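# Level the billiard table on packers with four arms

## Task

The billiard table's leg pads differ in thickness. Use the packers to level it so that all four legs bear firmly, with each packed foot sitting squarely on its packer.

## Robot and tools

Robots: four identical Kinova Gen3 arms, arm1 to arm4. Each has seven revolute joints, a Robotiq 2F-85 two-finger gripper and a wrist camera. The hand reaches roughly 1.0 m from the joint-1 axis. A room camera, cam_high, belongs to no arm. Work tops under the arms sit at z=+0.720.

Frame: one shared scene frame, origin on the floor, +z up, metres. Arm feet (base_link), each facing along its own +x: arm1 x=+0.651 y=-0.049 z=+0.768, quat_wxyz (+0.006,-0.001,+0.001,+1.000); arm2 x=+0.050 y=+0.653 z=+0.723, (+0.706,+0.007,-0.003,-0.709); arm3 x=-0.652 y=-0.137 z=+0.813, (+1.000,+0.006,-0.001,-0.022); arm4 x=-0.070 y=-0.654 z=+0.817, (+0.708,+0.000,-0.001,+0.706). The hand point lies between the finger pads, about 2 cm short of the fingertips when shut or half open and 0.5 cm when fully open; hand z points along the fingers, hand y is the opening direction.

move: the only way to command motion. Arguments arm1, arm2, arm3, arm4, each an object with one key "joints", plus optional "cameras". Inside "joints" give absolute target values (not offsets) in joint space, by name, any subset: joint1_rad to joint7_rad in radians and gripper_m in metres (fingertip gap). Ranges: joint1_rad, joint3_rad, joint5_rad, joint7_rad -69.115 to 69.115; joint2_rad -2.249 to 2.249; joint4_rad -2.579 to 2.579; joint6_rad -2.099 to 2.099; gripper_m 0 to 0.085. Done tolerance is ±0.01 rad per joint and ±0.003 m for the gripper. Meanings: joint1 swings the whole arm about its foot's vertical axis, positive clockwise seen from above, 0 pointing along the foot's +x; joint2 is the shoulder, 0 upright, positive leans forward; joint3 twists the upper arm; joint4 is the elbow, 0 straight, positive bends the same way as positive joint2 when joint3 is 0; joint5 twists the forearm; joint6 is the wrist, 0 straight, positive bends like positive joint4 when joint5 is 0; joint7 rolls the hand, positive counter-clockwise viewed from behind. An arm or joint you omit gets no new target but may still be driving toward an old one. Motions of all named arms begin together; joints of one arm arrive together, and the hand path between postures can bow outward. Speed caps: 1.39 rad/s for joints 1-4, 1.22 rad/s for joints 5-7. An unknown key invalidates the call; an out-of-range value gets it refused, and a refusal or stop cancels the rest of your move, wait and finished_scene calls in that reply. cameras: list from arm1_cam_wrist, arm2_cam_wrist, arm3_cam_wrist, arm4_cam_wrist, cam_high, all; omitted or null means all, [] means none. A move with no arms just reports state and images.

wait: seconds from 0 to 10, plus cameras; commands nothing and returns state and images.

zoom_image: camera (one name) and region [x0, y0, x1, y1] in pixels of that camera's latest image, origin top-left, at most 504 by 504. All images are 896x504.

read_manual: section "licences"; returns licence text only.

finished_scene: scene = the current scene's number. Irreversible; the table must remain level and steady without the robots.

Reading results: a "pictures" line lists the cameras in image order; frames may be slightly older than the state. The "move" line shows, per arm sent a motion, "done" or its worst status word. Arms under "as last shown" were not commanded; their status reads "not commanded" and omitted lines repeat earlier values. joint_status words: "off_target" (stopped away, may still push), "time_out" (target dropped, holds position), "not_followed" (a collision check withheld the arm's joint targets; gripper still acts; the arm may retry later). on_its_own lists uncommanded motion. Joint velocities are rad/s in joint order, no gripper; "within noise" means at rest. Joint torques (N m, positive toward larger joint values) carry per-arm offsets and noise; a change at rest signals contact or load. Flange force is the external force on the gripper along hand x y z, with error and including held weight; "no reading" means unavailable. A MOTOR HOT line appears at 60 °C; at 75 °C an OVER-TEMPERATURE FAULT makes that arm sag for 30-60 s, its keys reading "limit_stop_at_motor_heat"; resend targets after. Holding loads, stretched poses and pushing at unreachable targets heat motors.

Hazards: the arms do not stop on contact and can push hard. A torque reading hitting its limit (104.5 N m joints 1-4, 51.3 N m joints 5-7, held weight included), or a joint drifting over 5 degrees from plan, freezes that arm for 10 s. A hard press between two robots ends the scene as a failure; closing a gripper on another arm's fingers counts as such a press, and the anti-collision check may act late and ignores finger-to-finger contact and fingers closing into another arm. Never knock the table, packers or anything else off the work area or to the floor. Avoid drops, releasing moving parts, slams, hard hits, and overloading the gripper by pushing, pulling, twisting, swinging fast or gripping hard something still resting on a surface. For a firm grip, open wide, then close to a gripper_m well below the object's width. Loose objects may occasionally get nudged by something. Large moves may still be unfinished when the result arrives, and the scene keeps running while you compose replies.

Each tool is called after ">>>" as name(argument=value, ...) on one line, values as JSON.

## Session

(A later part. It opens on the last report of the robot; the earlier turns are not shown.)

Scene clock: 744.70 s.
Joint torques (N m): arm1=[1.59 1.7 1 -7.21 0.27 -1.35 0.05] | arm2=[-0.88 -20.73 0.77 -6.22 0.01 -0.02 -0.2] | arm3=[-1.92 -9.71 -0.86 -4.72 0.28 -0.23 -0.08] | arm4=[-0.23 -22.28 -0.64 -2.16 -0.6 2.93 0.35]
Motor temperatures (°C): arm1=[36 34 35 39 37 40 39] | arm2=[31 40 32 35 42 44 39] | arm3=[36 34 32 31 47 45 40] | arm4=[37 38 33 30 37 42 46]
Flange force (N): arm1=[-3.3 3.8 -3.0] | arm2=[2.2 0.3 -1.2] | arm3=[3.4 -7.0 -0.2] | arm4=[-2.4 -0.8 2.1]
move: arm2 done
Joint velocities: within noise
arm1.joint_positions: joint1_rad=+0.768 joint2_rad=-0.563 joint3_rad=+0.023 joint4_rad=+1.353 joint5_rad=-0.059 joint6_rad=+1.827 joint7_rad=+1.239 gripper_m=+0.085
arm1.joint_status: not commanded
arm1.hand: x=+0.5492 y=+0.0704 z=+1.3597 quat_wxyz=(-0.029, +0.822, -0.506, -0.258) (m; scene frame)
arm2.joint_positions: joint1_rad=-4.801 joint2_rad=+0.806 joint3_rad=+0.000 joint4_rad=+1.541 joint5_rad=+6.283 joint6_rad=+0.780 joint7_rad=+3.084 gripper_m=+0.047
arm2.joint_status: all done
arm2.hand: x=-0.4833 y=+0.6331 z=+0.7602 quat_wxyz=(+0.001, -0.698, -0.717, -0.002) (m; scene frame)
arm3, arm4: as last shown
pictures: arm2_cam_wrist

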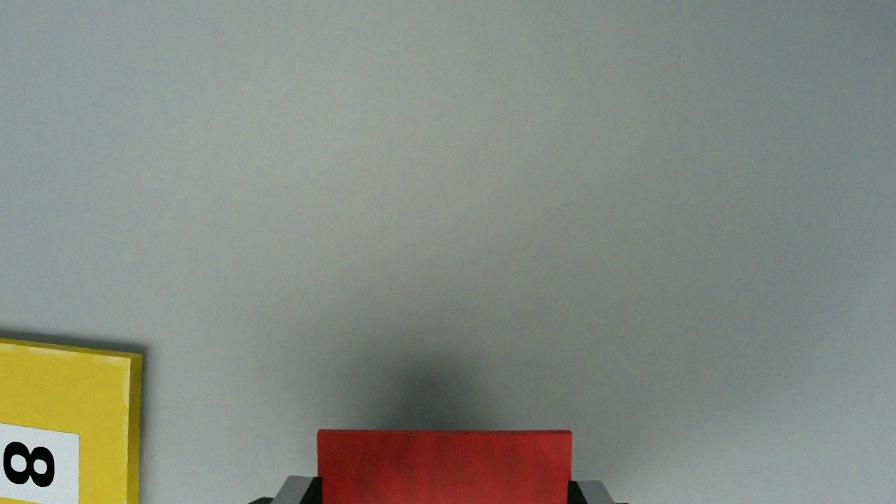

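>>> move(arm2={"joints": {"joint1_rad": -5.2683, "joint2_rad": 0.7854, "joint4_rad": 1.5789, "joint6_rad": 0.7623, "joint7_rad": 2.5399}}, arm3={"joints": {"joint1_rad": -0.7053, "joint2_rad": 0.3425, "joint3_rad": 0.0, "joint4_rad": 2.3642, "joint5_rad": 0.0, "joint6_rad": 0.444, "joint7_rad": 2.4169, "gripper_m": 0.057}}, cameras=["arm2_cam_wrist", "arm3_cam_wrist"])

Scene clock: 804.97 s.
Joint torques (N m): arm1=[1.6 1.71 1 -7.23 0.26 -1.31 0.02] | arm2=[-1 -20.35 0.66 -6.12 0.02 0 -0.17] | arm3=[-1.95 -11.01 -0.77 -3.07 0.26 -0.21 -0.1] | arm4=[-0.25 -22.27 -0.7 -2.23 -0.61 2.92 0.37]
Motor temperatures (°C): arm1=[36 34 35 39 37 40 39] | arm2=[31 41 32 35 42 43 38] | arm3=[36 34 32 30 47 45 40] | arm4=[37 38 33 30 37 42 46]
Flange force (N): arm1=[-3.3 3.7 -2.8] | arm2=[2.0 -0.9 -1.1] | arm3=[3.4 -7.7 0.3] | arm4=[-2.3 -0.9 1.9]
move: arm2 done; arm3 done
Joint velocities: within noise
arm1, arm4: as last shown
arm2.joint_positions: joint1_rad=-5.268 joint2_rad=+0.785 joint3_rad=+0.000 joint4_rad=+1.579 joint5_rad=+6.283 joint6_rad=+0.762 joint7_rad=+2.540 gripper_m=+0.047
arm2.joint_status: all done
arm2.hand: x=-0.4090 y=+0.4005 z=+0.7624 quat_wxyz=(-0.001, -0.725, -0.689, +0.000) (m; scene frame)
arm3.joint_positions: joint1_rad=-0.705 joint2_rad=+0.343 joint3_rad=+0.000 joint4_rad=+2.364 joint5_rad=+0.000 joint6_rad=+0.444 joint7_rad=+2.417 gripper_m=+0.057
arm3.joint_status: all done
arm3.hand: x=-0.4236 y=+0.0086 z=+0.9005 quat_wxyz=(-0.001, +0.684, -0.729, -0.004) (m; scene frame)
pictures: arm2_cam_wrist, arm3_cam_wrist

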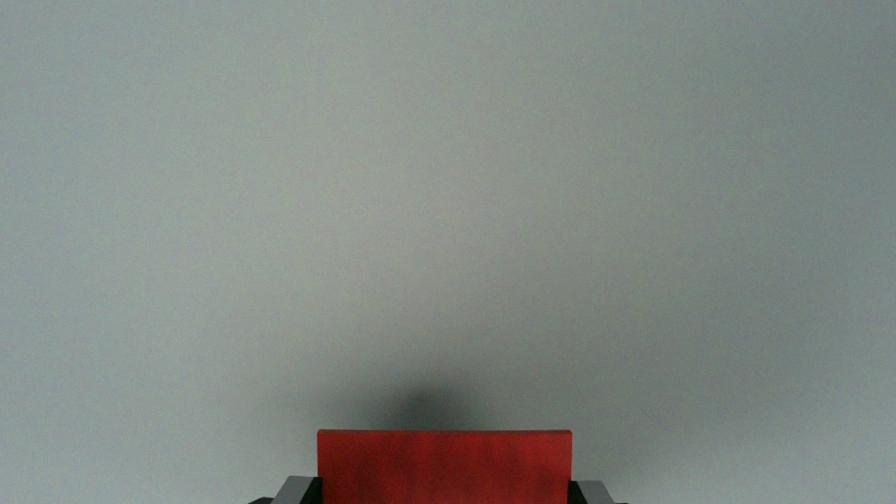

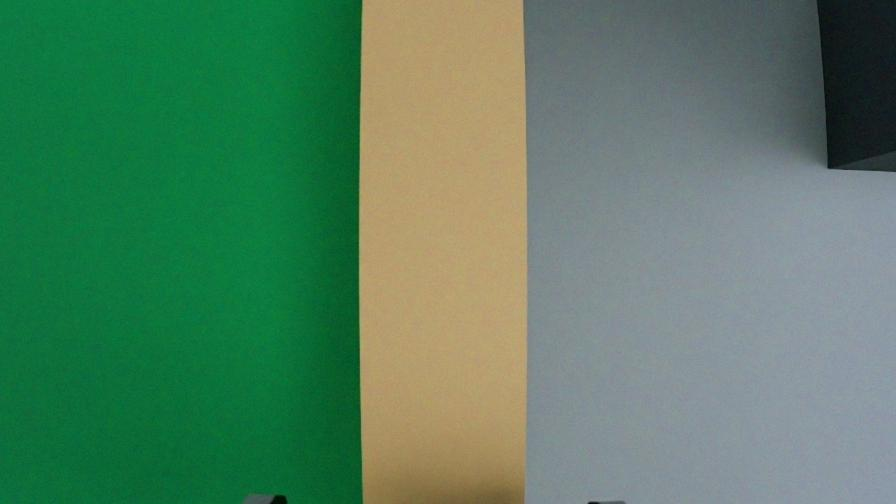

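>>> move(arm3={"joints": {"joint1_rad": -0.7072, "joint2_rad": 0.4737, "joint4_rad": 2.4065, "joint6_rad": 0.2705, "joint7_rad": 2.415}}, cameras=["arm3_cam_wrist"])

Scene clock: 823.23 s.
Joint torques (N m): arm1=[1.54 1.71 1 -7.27 0.24 -1.31 0.06] | arm2=[-1.03 -20.34 0.67 -6.14 0.02 0 -0.19] | arm3=[-1.93 -11.97 -0.75 -1.53 0.29 -0.21 -0.05] | arm4=[-0.23 -22.29 -0.61 -2.24 -0.61 2.94 0.36]
Motor temperatures (°C): arm1=[36 33 35 39 37 40 39] | arm2=[31 41 32 35 42 43 38] | arm3=[36 34 32 30 46 45 40] | arm4=[37 38 33 30 37 42 46]
Flange force (N): arm1=[-3.2 3.8 -2.7] | arm2=[2.1 -0.9 -1.1] | arm3=[3.0 -7.6 0.7] | arm4=[-2.3 -1.0 2.1]
move: arm3 done
Joint velocities: within noise
arm1, arm2, arm4: as last shown
arm3.joint_positions: joint1_rad=-0.707 joint2_rad=+0.474 joint3_rad=+0.000 joint4_rad=+2.407 joint5_rad=+0.000 joint6_rad=+0.271 joint7_rad=+2.415 gripper_m=+0.057
arm3.joint_status: all done
arm3.hand: x=-0.4242 y=+0.0092 z=+0.8600 quat_wxyz=(-0.001, +0.684, -0.729, -0.004) (m; scene frame)
pictures: arm3_cam_wrist

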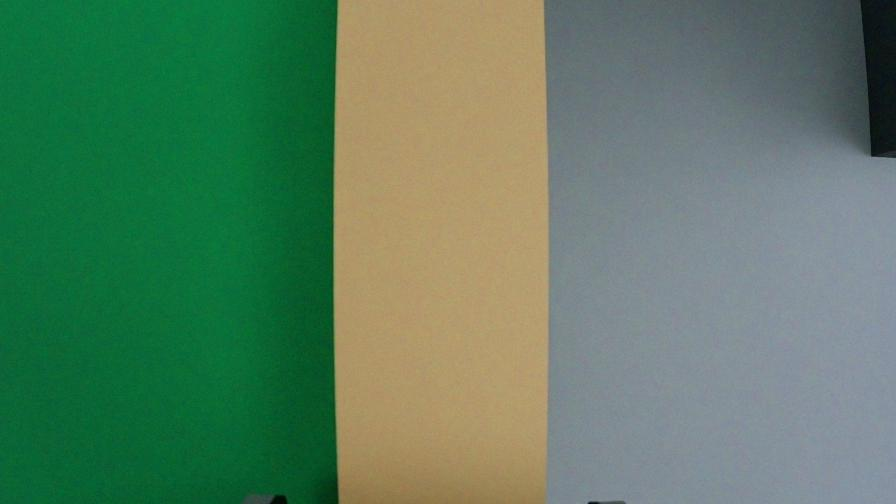

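>>> move(arm3={"joints": {"joint1_rad": -0.7095, "joint2_rad": 0.473, "joint4_rad": 2.4091, "joint6_rad": 0.2686, "joint7_rad": 2.4127}}, cameras=[])

>>> move(arm3={"joints": {"gripper_m": 0.02}}, cameras=["arm3_cam_wrist"])

Scene clock: 842.93 s.
Joint torques (N m): arm1=[1.65 1.71 1.02 -7.26 0.27 -1.33 0.06] | arm2=[-1.08 -20.34 0.68 -6.11 0 0 -0.18] | arm3=[-1.94 -11.95 -0.69 -1.49 0.23 -0.2 -0.08] | arm4=[-0.22 -22.29 -0.67 -2.2 -0.6 2.93 0.36]
Motor temperatures (°C): arm1=[36 33 35 39 37 40 39] | arm2=[31 41 32 35 42 43 38] | arm3=[36 34 32 30 46 45 40] | arm4=[37 38 33 30 37 42 46]
Flange force (N): arm1=[-3.2 3.8 -2.7] | arm2=[2.1 -1.0 -1.1] | arm3=[3.1 -7.8 0.8] | arm4=[-2.4 -0.9 2.1]
move: arm3 done
Joint velocities: within noise
arm1, arm2: as last shown
arm3.joint_positions: joint1_rad=-0.709 joint2_rad=+0.473 joint3_rad=+0.000 joint4_rad=+2.409 joint5_rad=+0.000 joint6_rad=+0.269 joint7_rad=+2.413 gripper_m=+0.057
arm3.joint_status: all done
arm3.hand: x=-0.4252 y=+0.0092 z=+0.8600 quat_wxyz=(-0.001, +0.684, -0.729, -0.004) (m; scene frame)
arm4.joint_positions: joint1_rad=-4.715 joint2_rad=+1.234 joint3_rad=+0.000 joint4_rad=+1.755 joint5_rad=+4.712 joint6_rad=+1.120 joint7_rad=+1.418 gripper_m=+0.085
arm4.joint_status: not commanded
arm4.hand: x=+0.3952 y=-0.3977 z=+0.7966 quat_wxyz=(+0.360, -0.614, -0.581, -0.394) (m; scene frame)
pictures: none
No camera images: "cameras" was empty.

Scene clock: 843.70 s.
Joint torques (N m): arm1=[1.63 1.74 1.04 -7.27 0.28 -1.33 0.06] | arm2=[-1.07 -20.35 0.68 -6.12 0.02 0 -0.19] | arm3=[-0.42 -9.64 0.96 -1.98 0.28 -0.94 -0.48] | arm4=[-0.25 -22.29 -0.67 -2.19 -0.62 2.93 0.38]
Motor temperatures (°C): arm1=[36 33 35 39 37 40 39] | arm2=[31 41 32 35 42 43 38] | arm3=[36 34 32 30 46 45 40] | arm4=[37 38 33 30 37 42 46]
Flange force (N): arm1=[-3.1 3.9 -2.7] | arm2=[2.1 -1.0 -1.1] | arm3=[1.2 -3.3 -9.9] | arm4=[-2.4 -0.8 2.0]
move: arm3 off_target
Joint velocities: within noise
arm1, arm2, arm4: as last shown
arm3.joint_positions: joint1_rad=-0.710 joint2_rad=+0.473 joint3_rad=+0.000 joint4_rad=+2.409 joint5_rad=+0.000 joint6_rad=+0.269 joint7_rad=+2.413 gripper_m=+0.033
arm3.joint_status: gripper_m off_target (ended at +0.033, target +0.020)
arm3.hand: x=-0.4252 y=+0.0093 z=+0.8600 quat_wxyz=(-0.001, +0.684, -0.729, -0.004) (m; scene frame)
pictures: arm3_cam_wrist

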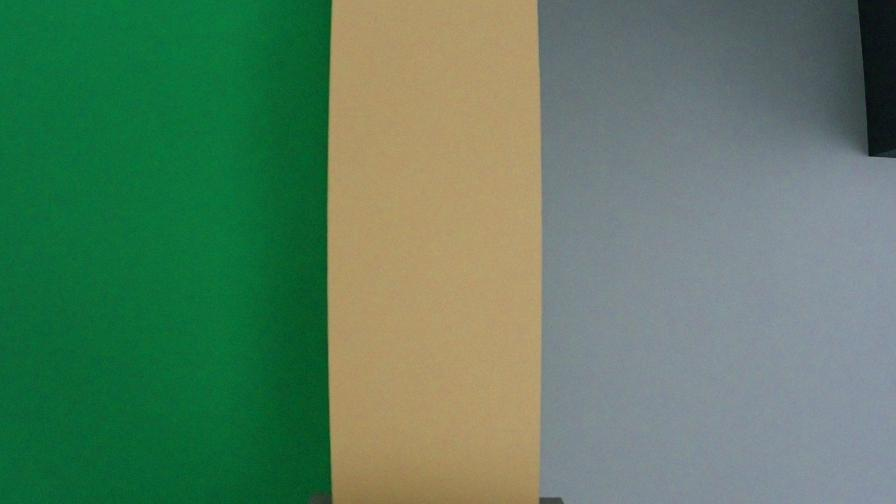

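>>> move(arm3={"joints": {"joint1_rad": -0.7084, "joint2_rad": 0.4646, "joint4_rad": 2.4031, "joint6_rad": 0.2857}}, cameras=["arm3_cam_wrist"])

Scene clock: 873.33 s.
Joint torques (N m): arm1=[1.65 1.76 0.97 -7.25 0.25 -1.35 0.05] | arm2=[-1.06 -20.35 0.65 -6.11 0.01 0 -0.18] | arm3=[-1.6 -18.3 -0.33 -3 -0.21 0.16 -0.58] | arm4=[-0.21 -22.29 -0.67 -2.21 -0.61 2.92 0.37]
Motor temperatures (°C): arm1=[36 33 35 39 37 40 39] | arm2=[31 41 32 35 42 43 38] | arm3=[36 34 32 30 46 45 40] | arm4=[37 38 33 30 37 42 46]
Flange force (N): arm1=[-3.2 3.6 -2.8] | arm2=[2.1 -1.0 -1.1] | arm3=[2.6 -9.2 25.0] | arm4=[-2.3 -0.9 2.1]
move: arm3 done
Joint velocities: within noise
arm1, arm2, arm4: as last shown
arm3.joint_positions: joint1_rad=-0.708 joint2_rad=+0.465 joint3_rad=+0.000 joint4_rad=+2.403 joint5_rad=+0.000 joint6_rad=+0.286 joint7_rad=+2.413 gripper_m=+0.033
arm3.joint_status: all done
arm3.hand: x=-0.4248 y=+0.0092 z=+0.8628 quat_wxyz=(+0.000, +0.684, -0.730, -0.004) (m; scene frame)
pictures: arm3_cam_wrist

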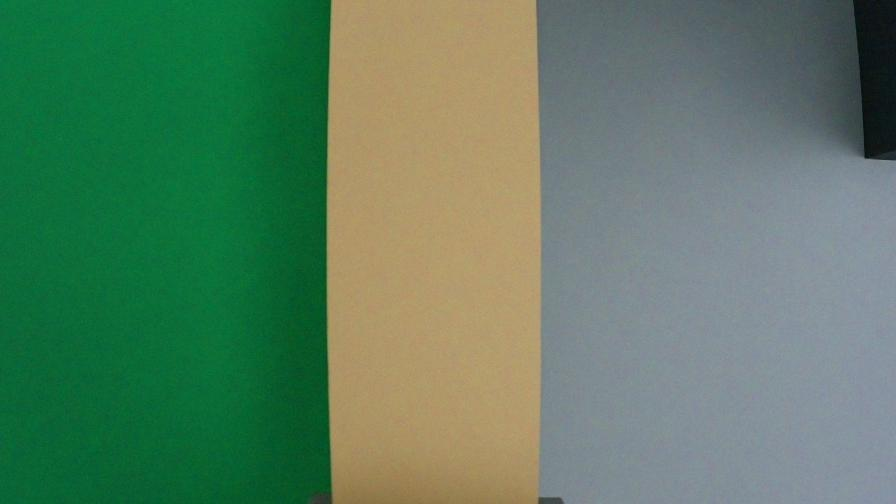

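>>> move(arm3={"joints": {"joint1_rad": -0.7063, "joint2_rad": 0.4477, "joint4_rad": 2.3911, "joint6_rad": 0.3198}}, cameras=["arm3_cam_wrist", "cam_high"])

Scene clock: 877.27 s.
Joint torques (N m): arm1=[1.64 1.75 1.01 -7.3 0.27 -1.32 0.06] | arm2=[-1.03 -20.34 0.68 -6.12 0.02 0 -0.19] | arm3=[-1.38 -18.25 -0.11 -2.41 -0.47 0.65 -0.87] | arm4=[-0.26 -22.28 -0.72 -2.2 -0.61 2.91 0.37]
Motor temperatures (°C): arm1=[36 33 35 39 37 40 39] | arm2=[31 41 32 35 42 43 38] | arm3=[36 34 32 30 46 45 40] | arm4=[37 38 33 30 37 42 46]
Flange force (N): arm1=[-3.1 3.7 -2.5] | arm2=[2.1 -0.9 -1.1] | arm3=[1.4 -11.2 25.8] | arm4=[-2.4 -0.8 1.9]
move: arm3 done
Joint velocities: within noise
arm1, arm2, arm4: as last shown
arm3.joint_positions: joint1_rad=-0.706 joint2_rad=+0.448 joint3_rad=+0.000 joint4_rad=+2.391 joint5_rad=+0.000 joint6_rad=+0.320 joint7_rad=+2.413 gripper_m=+0.033
arm3.joint_status: all done
arm3.hand: x=-0.4239 y=+0.0091 z=+0.8686 quat_wxyz=(+0.003, +0.683, -0.730, -0.004) (m; scene frame)
pictures: arm3_cam_wrist, cam_high

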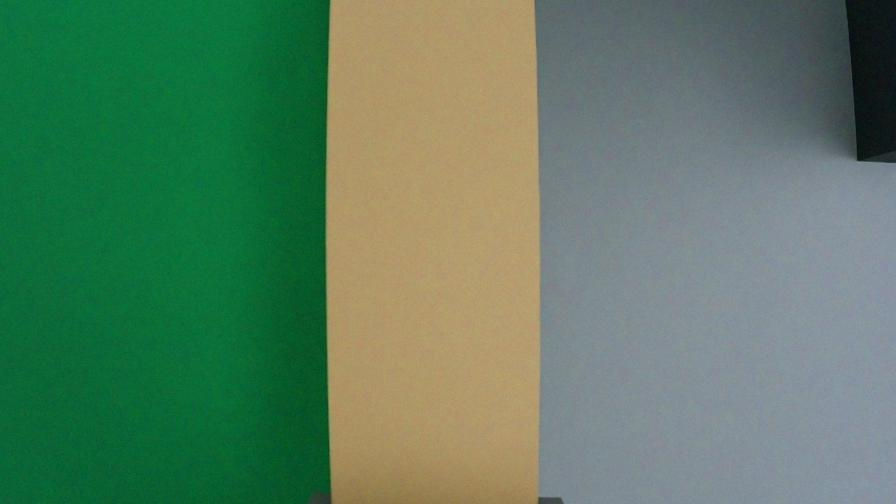

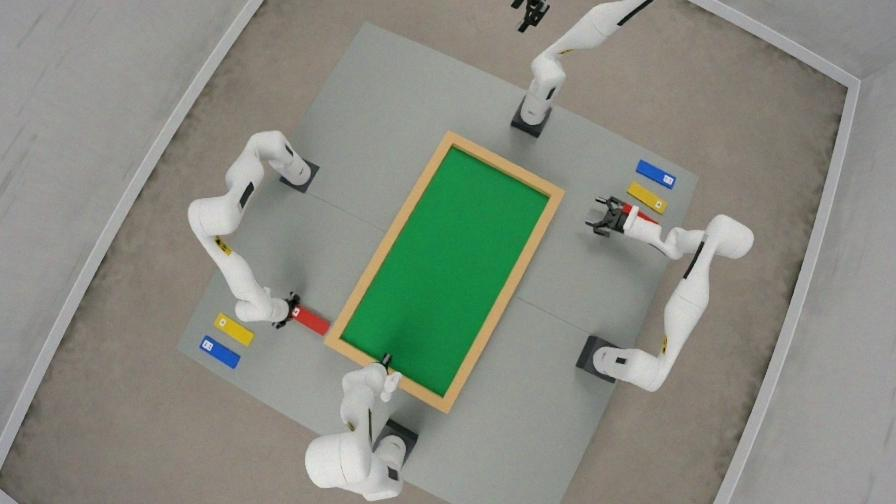

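>>> zoom_image(camera="cam_high", region=[260, 280, 380, 380])

Scaled by 4.200 from the camera's 896x504 image, which has a finer 1280x720 frame.

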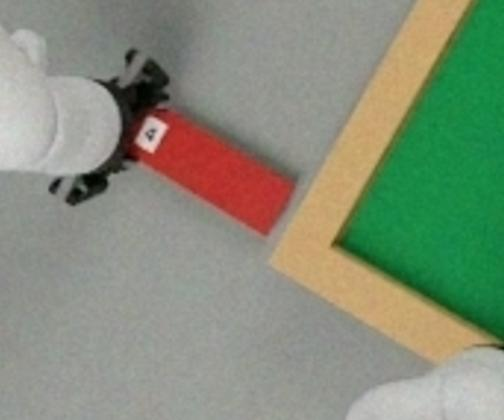

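>>> move(arm2={"joints": {"joint2_rad": 0.8251, "joint4_rad": 1.5897, "joint6_rad": 0.7118}}, cameras=[])

>>> move(arm2={"joints": {"joint1_rad": -5.3574, "joint2_rad": 0.8798, "joint4_rad": 1.4523, "joint6_rad": 0.7948, "joint7_rad": 2.4508}}, cameras=["arm2_cam_wrist", "cam_high"])

>>> zoom_image(camera="cam_high", region=[260, 280, 380, 380])

Scene clock: 944.03 s.
Joint torques (N m): arm1=[1.57 1.72 1.01 -7.28 0.25 -1.33 0.06] | arm2=[-1.04 -20.56 0.7 -5.77 0.01 0 -0.19] | arm3=[-1.43 -18.23 -0.11 -2.48 -0.42 0.62 -0.87] | arm4=[-0.22 -22.26 -0.69 -2.21 -0.61 2.93 0.37]
Motor temperatures (°C): arm1=[36 33 35 39 36 40 39] | arm2=[31 41 32 35 42 43 38] | arm3=[36 36 32 30 46 45 40] | arm4=[37 38 32 30 37 42 46]
Flange force (N): arm1=[-3.1 3.8 -2.7] | arm2=[2.0 -1.1 -1.1] | arm3=[1.6 -11.2 25.7] | arm4=[-2.3 -0.9 2.0]
move: arm2 done
Joint velocities: within noise
arm1, arm3, arm4: as last shown
arm2.joint_positions: joint1_rad=-5.268 joint2_rad=+0.825 joint3_rad=+0.000 joint4_rad=+1.590 joint5_rad=+6.283 joint6_rad=+0.712 joint7_rad=+2.540 gripper_m=+0.047
arm2.joint_status: all done
arm2.hand: x=-0.4087 y=+0.4006 z=+0.7395 quat_wxyz=(-0.001, -0.725, -0.689, +0.000) (m; scene frame)
pictures: none
No camera images: "cameras" was empty.

Scene clock: 945.10 s.
Joint torques (N m): arm1=[1.62 1.71 1.05 -7.23 0.26 -1.33 0.02] | arm2=[-1.11 -21.78 0.69 -6.32 0.01 0 -0.19] | arm3=[-1.37 -18.25 -0.09 -2.38 -0.41 0.64 -0.85] | arm4=[-0.27 -22.29 -0.67 -2.19 -0.61 2.92 0.35]
Motor temperatures (°C): arm1=[36 33 35 39 36 40 39] | arm2=[31 41 32 35 42 43 38] | arm3=[36 36 32 30 46 45 40] | arm4=[37 38 32 30 37 42 46]
Flange force (N): arm1=[-3.2 3.8 -2.8] | arm2=[1.9 -1.1 -1.1] | arm3=[1.2 -11.2 25.8] | arm4=[-2.4 -0.9 2.0]
move: arm2 done
Joint velocities: within noise
arm1.joint_positions: joint1_rad=+0.768 joint2_rad=-0.563 joint3_rad=+0.023 joint4_rad=+1.353 joint5_rad=-0.059 joint6_rad=+1.827 joint7_rad=+1.239 gripper_m=+0.085
arm1.joint_status: not commanded
arm1.hand: x=+0.5492 y=+0.0704 z=+1.3597 quat_wxyz=(-0.029, +0.822, -0.506, -0.258) (m; scene frame)
arm2.joint_positions: joint1_rad=-5.357 joint2_rad=+0.880 joint3_rad=+0.000 joint4_rad=+1.452 joint5_rad=+6.283 joint6_rad=+0.795 joint7_rad=+2.451 gripper_m=+0.047
arm2.joint_status: all done
arm2.hand: x=-0.4114 y=+0.3407 z=+0.7399 quat_wxyz=(-0.002, -0.725, -0.689, +0.000) (m; scene frame)
arm3, arm4: as last shown
pictures: arm2_cam_wrist, cam_high

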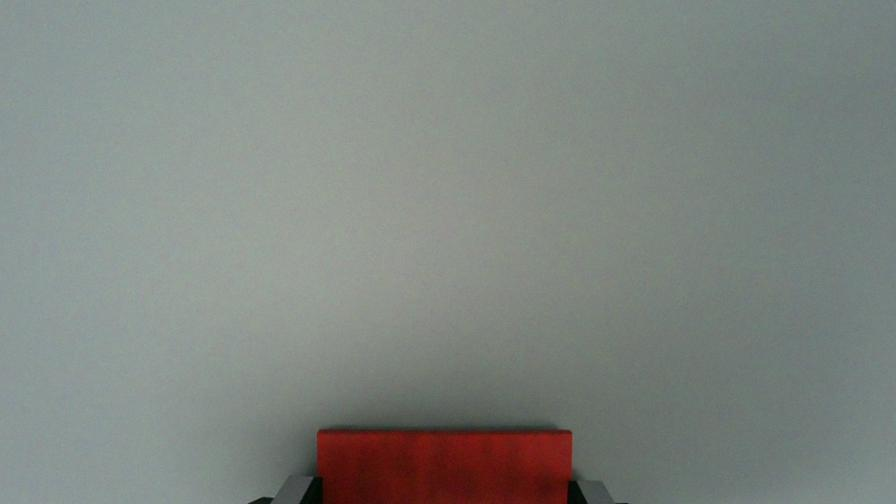

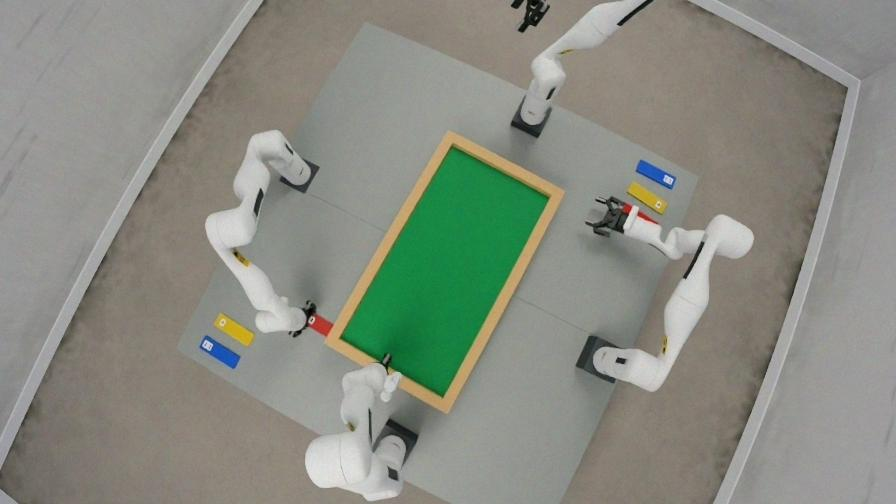

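Scaled by 4.200 from the camera's 896x504 image, which has a finer 1280x720 frame.

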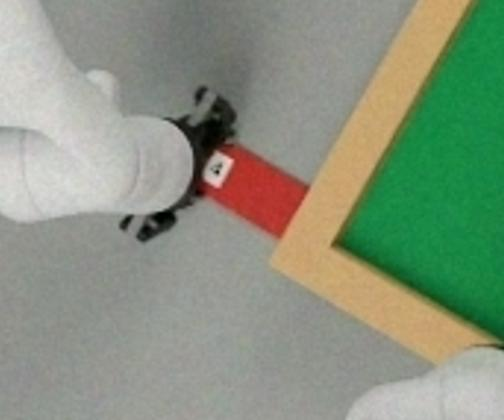

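>>> move(arm2={"joints": {"joint1_rad": -5.435, "joint2_rad": 0.9487, "joint4_rad": 1.2864, "joint6_rad": 0.8921, "joint7_rad": 2.3732}}, cameras=["arm2_cam_wrist", "cam_high"])

>>> zoom_image(camera="cam_high", region=[260, 280, 380, 380])

Scene clock: 951.23 s.
Joint torques (N m): arm1=[1.62 1.74 0.97 -7.26 0.26 -1.33 0.06] | arm2=[-1.1 -23.18 0.7 -6.96 0.02 0.01 -0.18] | arm3=[-1.43 -18.22 -0.11 -2.38 -0.46 0.67 -0.88] | arm4=[-0.22 -22.31 -0.67 -2.22 -0.6 2.9 0.37]
Motor temperatures (°C): arm1=[36 33 35 39 36 40 39] | arm2=[31 41 32 35 42 43 38] | arm3=[36 36 32 30 46 45 40] | arm4=[37 38 32 30 37 42 46]
Flange force (N): arm1=[-3.2 3.7 -2.7] | arm2=[1.9 -0.8 -1.0] | arm3=[1.5 -11.4 25.8] | arm4=[-2.4 -0.9 2.0]
move: arm2 done
Joint velocities: within noise
arm1, arm3, arm4: as last shown
arm2.joint_positions: joint1_rad=-5.435 joint2_rad=+0.949 joint3_rad=+0.000 joint4_rad=+1.286 joint5_rad=+6.283 joint6_rad=+0.892 joint7_rad=+2.373 gripper_m=+0.047
arm2.joint_status: all done
arm2.hand: x=-0.4140 y=+0.2812 z=+0.7396 quat_wxyz=(-0.003, -0.725, -0.689, +0.000) (m; scene frame)
pictures: arm2_cam_wrist, cam_high

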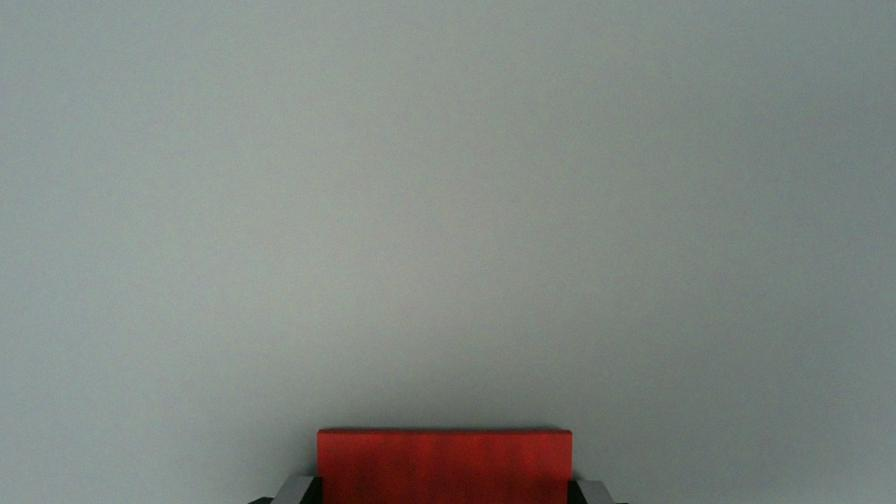

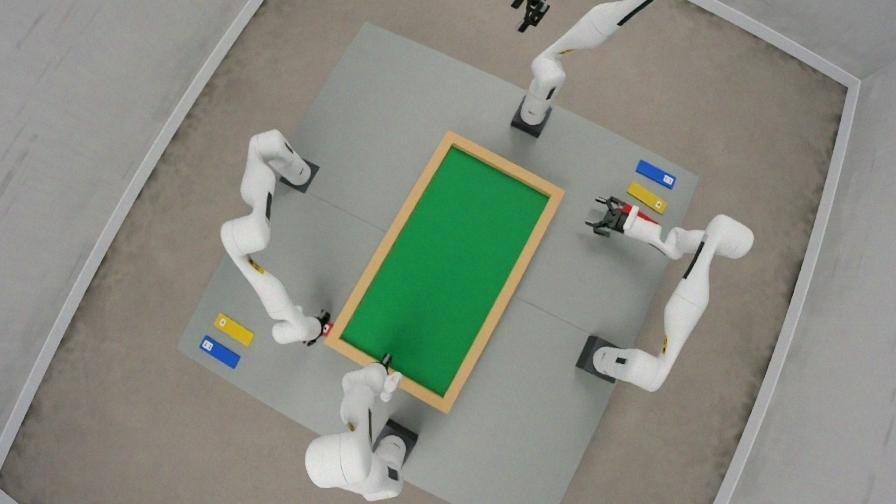

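Scaled by 4.200 from the camera's 896x504 image, which has a finer 1280x720 frame.

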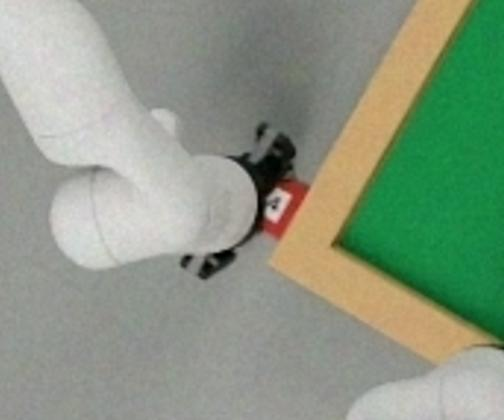

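>>> move(arm2={"joints": {"joint2_rad": 0.9518, "joint4_rad": 1.2872, "joint6_rad": 0.8882}}, cameras=[])

Scene clock: 958.30 s.
Joint torques (N m): arm1=[1.57 1.72 1.02 -7.25 0.21 -1.33 0.04] | arm2=[-1.16 -20.53 0.54 -5.87 -0.07 -0.08 -0.19] | arm3=[-1.39 -18.23 -0.1 -2.37 -0.43 0.66 -0.88] | arm4=[-0.2 -22.31 -0.69 -2.21 -0.6 2.96 0.36]
Motor temperatures (°C): arm1=[36 33 35 39 36 40 39] | arm2=[31 41 32 35 42 43 38] | arm3=[36 36 32 30 46 45 40] | arm4=[37 38 32 30 37 42 46]
Flange force (N): arm1=[-3.2 3.8 -2.7] | arm2=[1.9 -0.9 -5.7] | arm3=[1.4 -11.3 25.8] | arm4=[-2.4 -0.9 2.1]
move: arm2 done
Joint velocities: within noise
arm1, arm3, arm4: as last shown
arm2.joint_positions: joint1_rad=-5.435 joint2_rad=+0.952 joint3_rad=+0.000 joint4_rad=+1.287 joint5_rad=+6.283 joint6_rad=+0.888 joint7_rad=+2.373 gripper_m=+0.047
arm2.joint_status: all done
arm2.hand: x=-0.4141 y=+0.2812 z=+0.7376 quat_wxyz=(-0.003, -0.725, -0.689, +0.000) (m; scene frame)
pictures: none
No camera images: "cameras" was empty.

>>> move(arm2={"joints": {"gripper_m": 0.065}}, cameras=["arm2_cam_wrist"])

>>> move(arm2={"joints": {"joint2_rad": 0.8759, "joint4_rad": 1.2555, "joint6_rad": 0.9958}}, cameras=["arm2_cam_wrist"])

Scene clock: 984.27 s.
Joint torques (N m): arm1=[1.62 1.72 1.06 -7.27 0.27 -1.3 0.02] | arm2=[-1.11 -23 0.72 -6.83 0.02 0.02 -0.2] | arm3=[-1.4 -18.24 -0.1 -2.44 -0.43 0.65 -0.88] | arm4=[-0.26 -22.27 -0.68 -2.2 -0.6 2.92 0.37]
Motor temperatures (°C): arm1=[36 33 35 39 36 40 39] | arm2=[31 41 32 35 42 43 38] | arm3=[36 36 32 30 46 44 40] | arm4=[37 38 32 30 36 42 46]
Flange force (N): arm1=[-3.2 3.8 -2.6] | arm2=[1.9 -0.9 -1.4] | arm3=[1.5 -11.2 25.9] | arm4=[-2.3 -0.9 2.0]
move: arm2 done
Joint velocities: within noise
arm1, arm3: as last shown
arm2.joint_positions: joint1_rad=-5.435 joint2_rad=+0.952 joint3_rad=+0.000 joint4_rad=+1.287 joint5_rad=+6.283 joint6_rad=+0.888 joint7_rad=+2.373 gripper_m=+0.065
arm2.joint_status: all done
arm2.hand: x=-0.4140 y=+0.2812 z=+0.7376 quat_wxyz=(-0.003, -0.725, -0.689, +0.000) (m; scene frame)
arm4.joint_positions: joint1_rad=-4.715 joint2_rad=+1.234 joint3_rad=+0.000 joint4_rad=+1.755 joint5_rad=+4.712 joint6_rad=+1.120 joint7_rad=+1.418 gripper_m=+0.085
arm4.joint_status: not commanded
arm4.hand: x=+0.3952 y=-0.3977 z=+0.7966 quat_wxyz=(+0.360, -0.614, -0.581, -0.394) (m; scene frame)
pictures: arm2_cam_wrist

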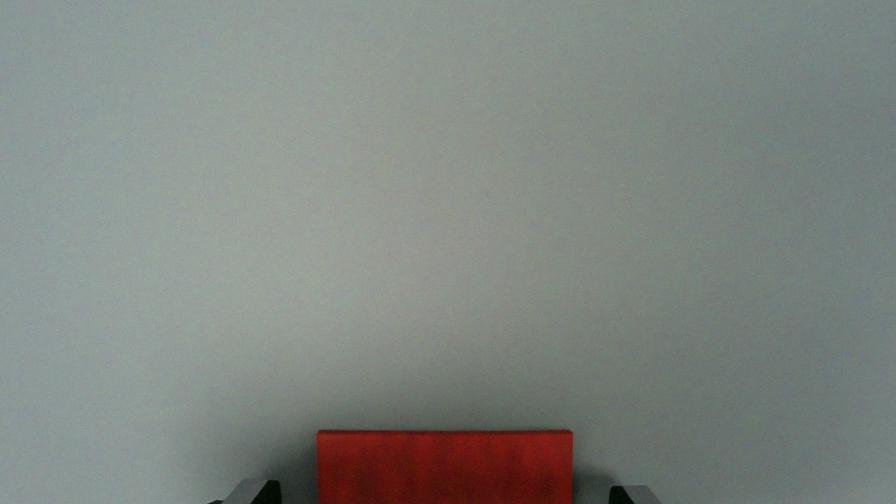

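Scene clock: 985.17 s.
Joint torques (N m): arm1=[1.58 1.7 1.02 -7.25 0.25 -1.34 0.04] | arm2=[-1.12 -22.63 0.68 -7.41 0.03 0.01 -0.17] | arm3=[-1.42 -18.25 -0.13 -2.46 -0.43 0.64 -0.86] | arm4=[-0.24 -22.28 -0.67 -2.18 -0.58 2.93 0.37]
Motor temperatures (°C): arm1=[36 33 35 39 36 40 39] | arm2=[31 41 32 35 42 43 38] | arm3=[36 36 32 30 46 44 40] | arm4=[37 38 32 30 36 42 46]
Flange force (N): arm1=[-3.2 3.8 -2.8] | arm2=[2.0 -0.7 -1.3] | arm3=[1.5 -11.2 25.9] | arm4=[-2.4 -0.8 2.1]
move: arm2 done
Joint velocities: within noise
arm1, arm3, arm4: as last shown
arm2.joint_positions: joint1_rad=-5.435 joint2_rad=+0.876 joint3_rad=+0.000 joint4_rad=+1.255 joint5_rad=+6.283 joint6_rad=+0.996 joint7_rad=+2.373 gripper_m=+0.065
arm2.joint_status: all done
arm2.hand: x=-0.4148 y=+0.2809 z=+0.7905 quat_wxyz=(-0.003, -0.725, -0.689, +0.000) (m; scene frame)
pictures: arm2_cam_wrist

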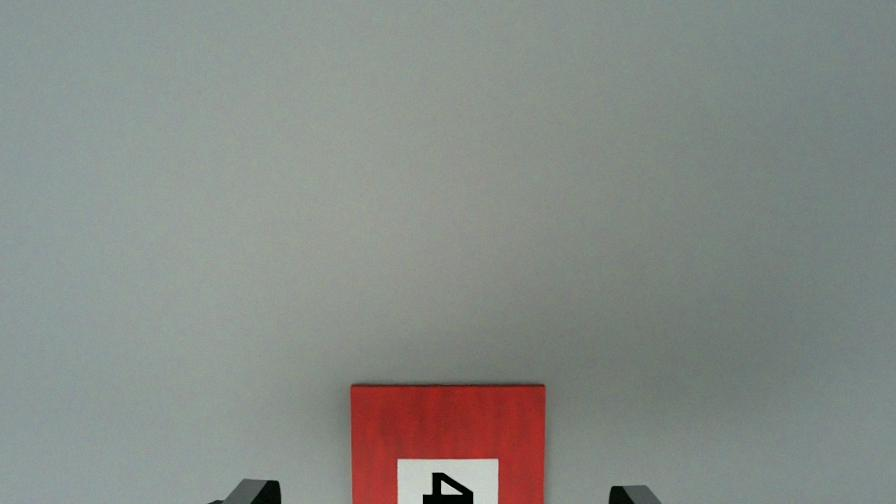

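>>> move(arm2={"joints": {"joint1_rad": -4.975, "joint2_rad": 0.678, "joint3_rad": 0.0, "joint4_rad": 1.449, "joint5_rad": 6.283, "joint6_rad": 1.001, "joint7_rad": 2.883}}, cameras=[])

>>> move(arm2={"joints": {"joint1_rad": -4.716, "joint2_rad": 1.014, "joint3_rad": 0.0, "joint4_rad": 1.828, "joint5_rad": 4.712, "joint6_rad": 1.12, "joint7_rad": 1.271}}, cameras=["arm2_cam_wrist"])

>>> zoom_image(camera="arm2_cam_wrist", region=[220, 280, 440, 420])

Scene clock: 993.97 s.
Joint torques (N m): arm1=[1.62 1.69 1.03 -7.3 0.26 -1.31 0.07] | arm2=[-0.91 -19.98 0.71 -7.46 0.06 -0.01 -0.18] | arm3=[-1.41 -18.28 -0.06 -2.39 -0.44 0.67 -0.86] | arm4=[-0.24 -22.27 -0.65 -2.2 -0.61 2.92 0.36]
Motor temperatures (°C): arm1=[36 33 35 39 36 40 39] | arm2=[31 41 32 35 42 43 38] | arm3=[36 36 32 30 46 44 40] | arm4=[37 38 32 30 36 42 46]
Flange force (N): arm1=[-3.1 3.9 -2.5] | arm2=[2.1 0.3 -1.1] | arm3=[1.4 -11.4 26.0] | arm4=[-2.3 -0.9 2.0]
move: arm2 done
Joint velocities: within noise
arm1, arm3, arm4: as last shown
arm2.joint_positions: joint1_rad=-4.975 joint2_rad=+0.678 joint3_rad=+0.000 joint4_rad=+1.449 joint5_rad=+6.283 joint6_rad=+1.001 joint7_rad=+2.883 gripper_m=+0.065
arm2.joint_status: all done
arm2.hand: x=-0.4758 y=+0.5400 z=+0.8505 quat_wxyz=(+0.000, -0.707, -0.707, -0.001) (m; scene frame)
pictures: none
No camera images: "cameras" was empty.

Scene clock: 995.97 s.
Joint torques (N m): arm1=[1.64 1.76 1.04 -7.24 0.24 -1.32 0.07] | arm2=[-0.91 -19.69 -1.58 -2.58 -0.73 2.57 -0.17] | arm3=[-1.38 -18.24 -0.12 -2.38 -0.44 0.62 -0.85] | arm4=[-0.23 -22.28 -0.69 -2.18 -0.59 2.93 0.36]
Motor temperatures (°C): arm1=[36 33 35 39 36 40 39] | arm2=[31 41 32 35 42 43 38] | arm3=[36 36 32 30 46 44 40] | arm4=[37 38 32 30 36 42 46]
Flange force (N): arm1=[-3.1 3.9 -2.7] | arm2=[0.4 -0.1 -1.5] | arm3=[1.3 -11.3 25.7] | arm4=[-2.4 -0.8 2.1]
move: arm2 done
Joint velocities: within noise
arm1, arm4: as last shown
arm2.joint_positions: joint1_rad=-4.716 joint2_rad=+1.014 joint3_rad=+0.000 joint4_rad=+1.828 joint5_rad=+4.712 joint6_rad=+1.120 joint7_rad=+1.271 gripper_m=+0.065
arm2.joint_status: all done
arm2.hand: x=-0.4412 y=+0.3977 z=+0.7921 quat_wxyz=(-0.408, -0.559, +0.631, -0.350) (m; scene frame)
arm3.joint_positions: joint1_rad=-0.706 joint2_rad=+0.448 joint3_rad=+0.000 joint4_rad=+2.391 joint5_rad=+0.000 joint6_rad=+0.320 joint7_rad=+2.413 gripper_m=+0.033
arm3.joint_status: not commanded
arm3.hand: x=-0.4239 y=+0.0091 z=+0.8686 quat_wxyz=(+0.003, +0.683, -0.730, -0.004) (m; scene frame)
pictures: arm2_cam_wrist

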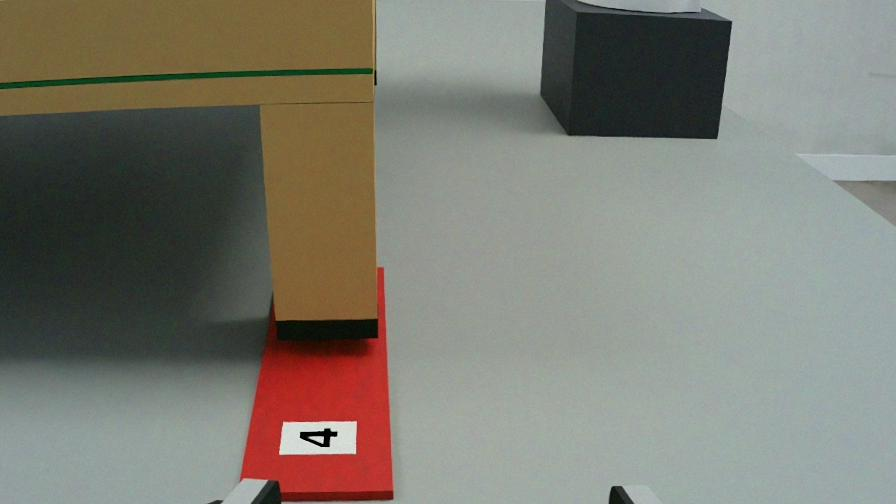

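Scaled by 2.291 from the camera's 896x504 image, which has a finer 1280x720 frame.

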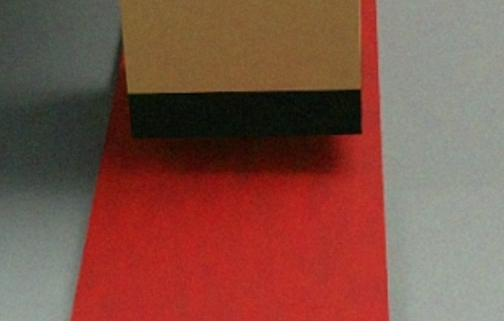

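>>> move(arm3={"joints": {"joint1_rad": -0.7084, "joint2_rad": 0.4646, "joint4_rad": 2.4031, "joint6_rad": 0.2857}}, cameras=[])

>>> move(arm3={"joints": {"joint1_rad": -0.7095, "joint2_rad": 0.4730, "joint4_rad": 2.4091, "joint6_rad": 0.2686}}, cameras=["arm2_cam_wrist"])

>>> zoom_image(camera="arm2_cam_wrist", region=[220, 280, 440, 420])

Scene clock: 1014.67 s.
Joint torques (N m): arm1=[1.61 1.69 1.06 -7.23 0.29 -1.32 0.04] | arm2=[-0.87 -19.67 -1.58 -2.56 -0.74 2.58 -0.2] | arm3=[-1.4 -18.22 -0.15 -3.48 -0.1 -0.01 -0.53] | arm4=[-0.22 -22.26 -0.67 -2.17 -0.61 2.92 0.35]
Motor temperatures (°C): arm1=[36 33 34 39 36 40 39] | arm2=[31 41 32 35 42 43 38] | arm3=[36 36 32 30 46 44 40] | arm4=[37 38 32 30 36 42 46]
Flange force (N): arm1=[-3.2 4.0 -2.8] | arm2=[0.4 -0.1 -1.5] | arm3=[2.6 -7.6 24.5] | arm4=[-2.3 -0.8 2.0]
move: arm3 done
Joint velocities: within noise
arm1, arm2, arm4: as last shown
arm3.joint_positions: joint1_rad=-0.708 joint2_rad=+0.465 joint3_rad=+0.000 joint4_rad=+2.403 joint5_rad=+0.000 joint6_rad=+0.286 joint7_rad=+2.413 gripper_m=+0.033
arm3.joint_status: all done
arm3.hand: x=-0.4248 y=+0.0092 z=+0.8628 quat_wxyz=(+0.000, +0.684, -0.730, -0.004) (m; scene frame)
pictures: none
No camera images: "cameras" was empty.

Scene clock: 1015.20 s.
Joint torques (N m): arm1=[1.64 1.71 0.99 -7.28 0.27 -1.32 0.06] | arm2=[-0.9 -19.7 -1.59 -2.6 -0.73 2.58 -0.17] | arm3=[-2.01 -3.14 -0.97 -4.19 -0.09 -3.19 -0.39] | arm4=[-0.24 -22.27 -0.67 -2.22 -0.62 2.92 0.35]
Motor temperatures (°C): arm1=[36 33 34 39 36 40 39] | arm2=[31 41 32 35 42 43 38] | arm3=[36 36 32 30 46 44 40] | arm4=[37 38 32 30 36 42 46]
Flange force (N): arm1=[-3.2 3.7 -2.6] | arm2=[0.4 -0.2 -1.5] | arm3=[10.3 -0.5 -39.9] | arm4=[-2.3 -0.9 2.0]
move: arm3 done
Joint velocities: within noise
arm1.joint_positions: joint1_rad=+0.768 joint2_rad=-0.563 joint3_rad=+0.023 joint4_rad=+1.353 joint5_rad=-0.059 joint6_rad=+1.827 joint7_rad=+1.239 gripper_m=+0.085
arm1.joint_status: not commanded
arm1.hand: x=+0.5492 y=+0.0704 z=+1.3597 quat_wxyz=(-0.029, +0.822, -0.506, -0.258) (m; scene frame)
arm2, arm4: as last shown
arm3.joint_positions: joint1_rad=-0.709 joint2_rad=+0.473 joint3_rad=+0.000 joint4_rad=+2.409 joint5_rad=+0.000 joint6_rad=+0.269 joint7_rad=+2.413 gripper_m=+0.033
arm3.joint_status: all done
arm3.hand: x=-0.4252 y=+0.0093 z=+0.8600 quat_wxyz=(-0.001, +0.684, -0.729, -0.004) (m; scene frame)
pictures: arm2_cam_wrist

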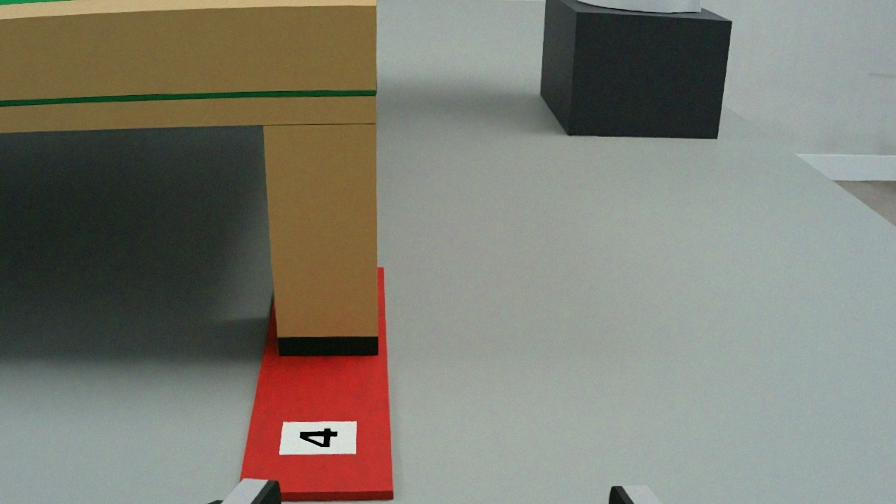

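Scaled by 2.291 from the camera's 896x504 image, which has a finer 1280x720 frame.

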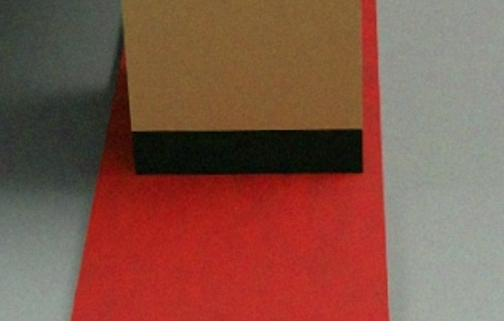

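>>> move(arm3={"joints": {"joint1_rad": -0.709, "joint2_rad": 0.4691, "joint4_rad": 2.4063, "joint6_rad": 0.2766}}, cameras=[])

Scene clock: 1020.40 s.
Joint torques (N m): arm1=[1.61 1.73 1.01 -7.24 0.23 -1.32 0.04] | arm2=[-0.87 -19.69 -1.61 -2.57 -0.73 2.56 -0.18] | arm3=[-1.76 -18.4 -0.57 -3.38 -0.21 -0.07 -0.51] | arm4=[-0.22 -22.3 -0.68 -2.24 -0.6 2.94 0.36]
Motor temperatures (°C): arm1=[36 33 34 39 36 40 39] | arm2=[31 41 32 35 42 43 38] | arm3=[36 36 32 30 46 44 40] | arm4=[37 38 32 30 36 42 46]
Flange force (N): arm1=[-3.2 3.7 -2.8] | arm2=[0.4 -0.1 -1.5] | arm3=[3.5 -8.7 24.9] | arm4=[-2.3 -1.0 2.1]
move: arm3 done
Joint velocities: within noise
arm1, arm2, arm4: as last shown
arm3.joint_positions: joint1_rad=-0.709 joint2_rad=+0.469 joint3_rad=+0.000 joint4_rad=+2.406 joint5_rad=+0.000 joint6_rad=+0.277 joint7_rad=+2.413 gripper_m=+0.033
arm3.joint_status: all done
arm3.hand: x=-0.4250 y=+0.0092 z=+0.8613 quat_wxyz=(+0.000, +0.684, -0.730, -0.004) (m; scene frame)
pictures: none
No camera images: "cameras" was empty.

>>> move(arm3={"joints": {"joint1_rad": -0.7092, "joint2_rad": 0.4707, "joint4_rad": 2.4075, "joint6_rad": 0.2732}}, cameras=[])

Scene clock: 1025.57 s.
Joint torques (N m): arm1=[1.64 1.69 1.04 -7.22 0.26 -1.34 0.06] | arm2=[-0.94 -19.69 -1.57 -2.59 -0.73 2.56 -0.18] | arm3=[-1.46 -18.12 -0.12 -3.76 0.01 -0.22 -0.41] | arm4=[-0.23 -22.28 -0.66 -2.19 -0.61 2.93 0.38]
Motor temperatures (°C): arm1=[36 33 34 39 36 40 39] | arm2=[31 41 32 35 42 43 38] | arm3=[36 36 32 30 46 44 40] | arm4=[37 38 32 30 36 42 46]
Flange force (N): arm1=[-3.3 3.9 -2.9] | arm2=[0.3 -0.2 -1.6] | arm3=[3.2 -6.7 23.7] | arm4=[-2.3 -0.8 2.0]
move: arm3 done
Joint velocities: within noise
arm1, arm2, arm4: as last shown
arm3.joint_positions: joint1_rad=-0.709 joint2_rad=+0.471 joint3_rad=+0.000 joint4_rad=+2.407 joint5_rad=+0.000 joint6_rad=+0.273 joint7_rad=+2.413 gripper_m=+0.033
arm3.joint_status: all done
arm3.hand: x=-0.4251 y=+0.0093 z=+0.8608 quat_wxyz=(-0.001, +0.684, -0.729, -0.004) (m; scene frame)
pictures: none
No camera images: "cameras" was empty.

>>> move(arm3={"joints": {"joint1_rad": -0.7093, "joint2_rad": 0.4718, "joint4_rad": 2.4082, "joint6_rad": 0.2711}}, cameras=[])

Scene clock: 1028.90 s.
Joint torques (N m): arm1=[1.61 1.68 1.05 -7.25 0.26 -1.37 0.05] | arm2=[-0.91 -19.7 -1.57 -2.57 -0.73 2.54 -0.2] | arm3=[-1.6 -11.36 -0.36 -3.81 -0.06 -1.56 -0.5] | arm4=[-0.26 -22.3 -0.67 -2.22 -0.6 2.91 0.38]
Motor temperatures (°C): arm1=[36 33 34 39 36 40 39] | arm2=[31 41 32 35 42 43 38] | arm3=[36 36 32 30 46 44 40] | arm4=[37 38 32 30 36 42 46]
Flange force (N): arm1=[-3.2 3.9 -2.9] | arm2=[0.3 -0.1 -1.5] | arm3=[6.1 -4.2 -5.1] | arm4=[-2.4 -0.9 2.0]
move: arm3 done
Joint velocities: within noise
arm1, arm2: as last shown
arm3.joint_positions: joint1_rad=-0.709 joint2_rad=+0.472 joint3_rad=+0.000 joint4_rad=+2.408 joint5_rad=+0.000 joint6_rad=+0.271 joint7_rad=+2.413 gripper_m=+0.033
arm3.joint_status: all done
arm3.hand: x=-0.4251 y=+0.0092 z=+0.8604 quat_wxyz=(-0.001, +0.684, -0.729, -0.004) (m; scene frame)
arm4.joint_positions: joint1_rad=-4.715 joint2_rad=+1.234 joint3_rad=+0.000 joint4_rad=+1.755 joint5_rad=+4.712 joint6_rad=+1.120 joint7_rad=+1.418 gripper_m=+0.085
arm4.joint_status: not commanded
arm4.hand: x=+0.3952 y=-0.3977 z=+0.7966 quat_wxyz=(+0.360, -0.614, -0.581, -0.394) (m; scene frame)
pictures: none
No camera images: "cameras" was empty.


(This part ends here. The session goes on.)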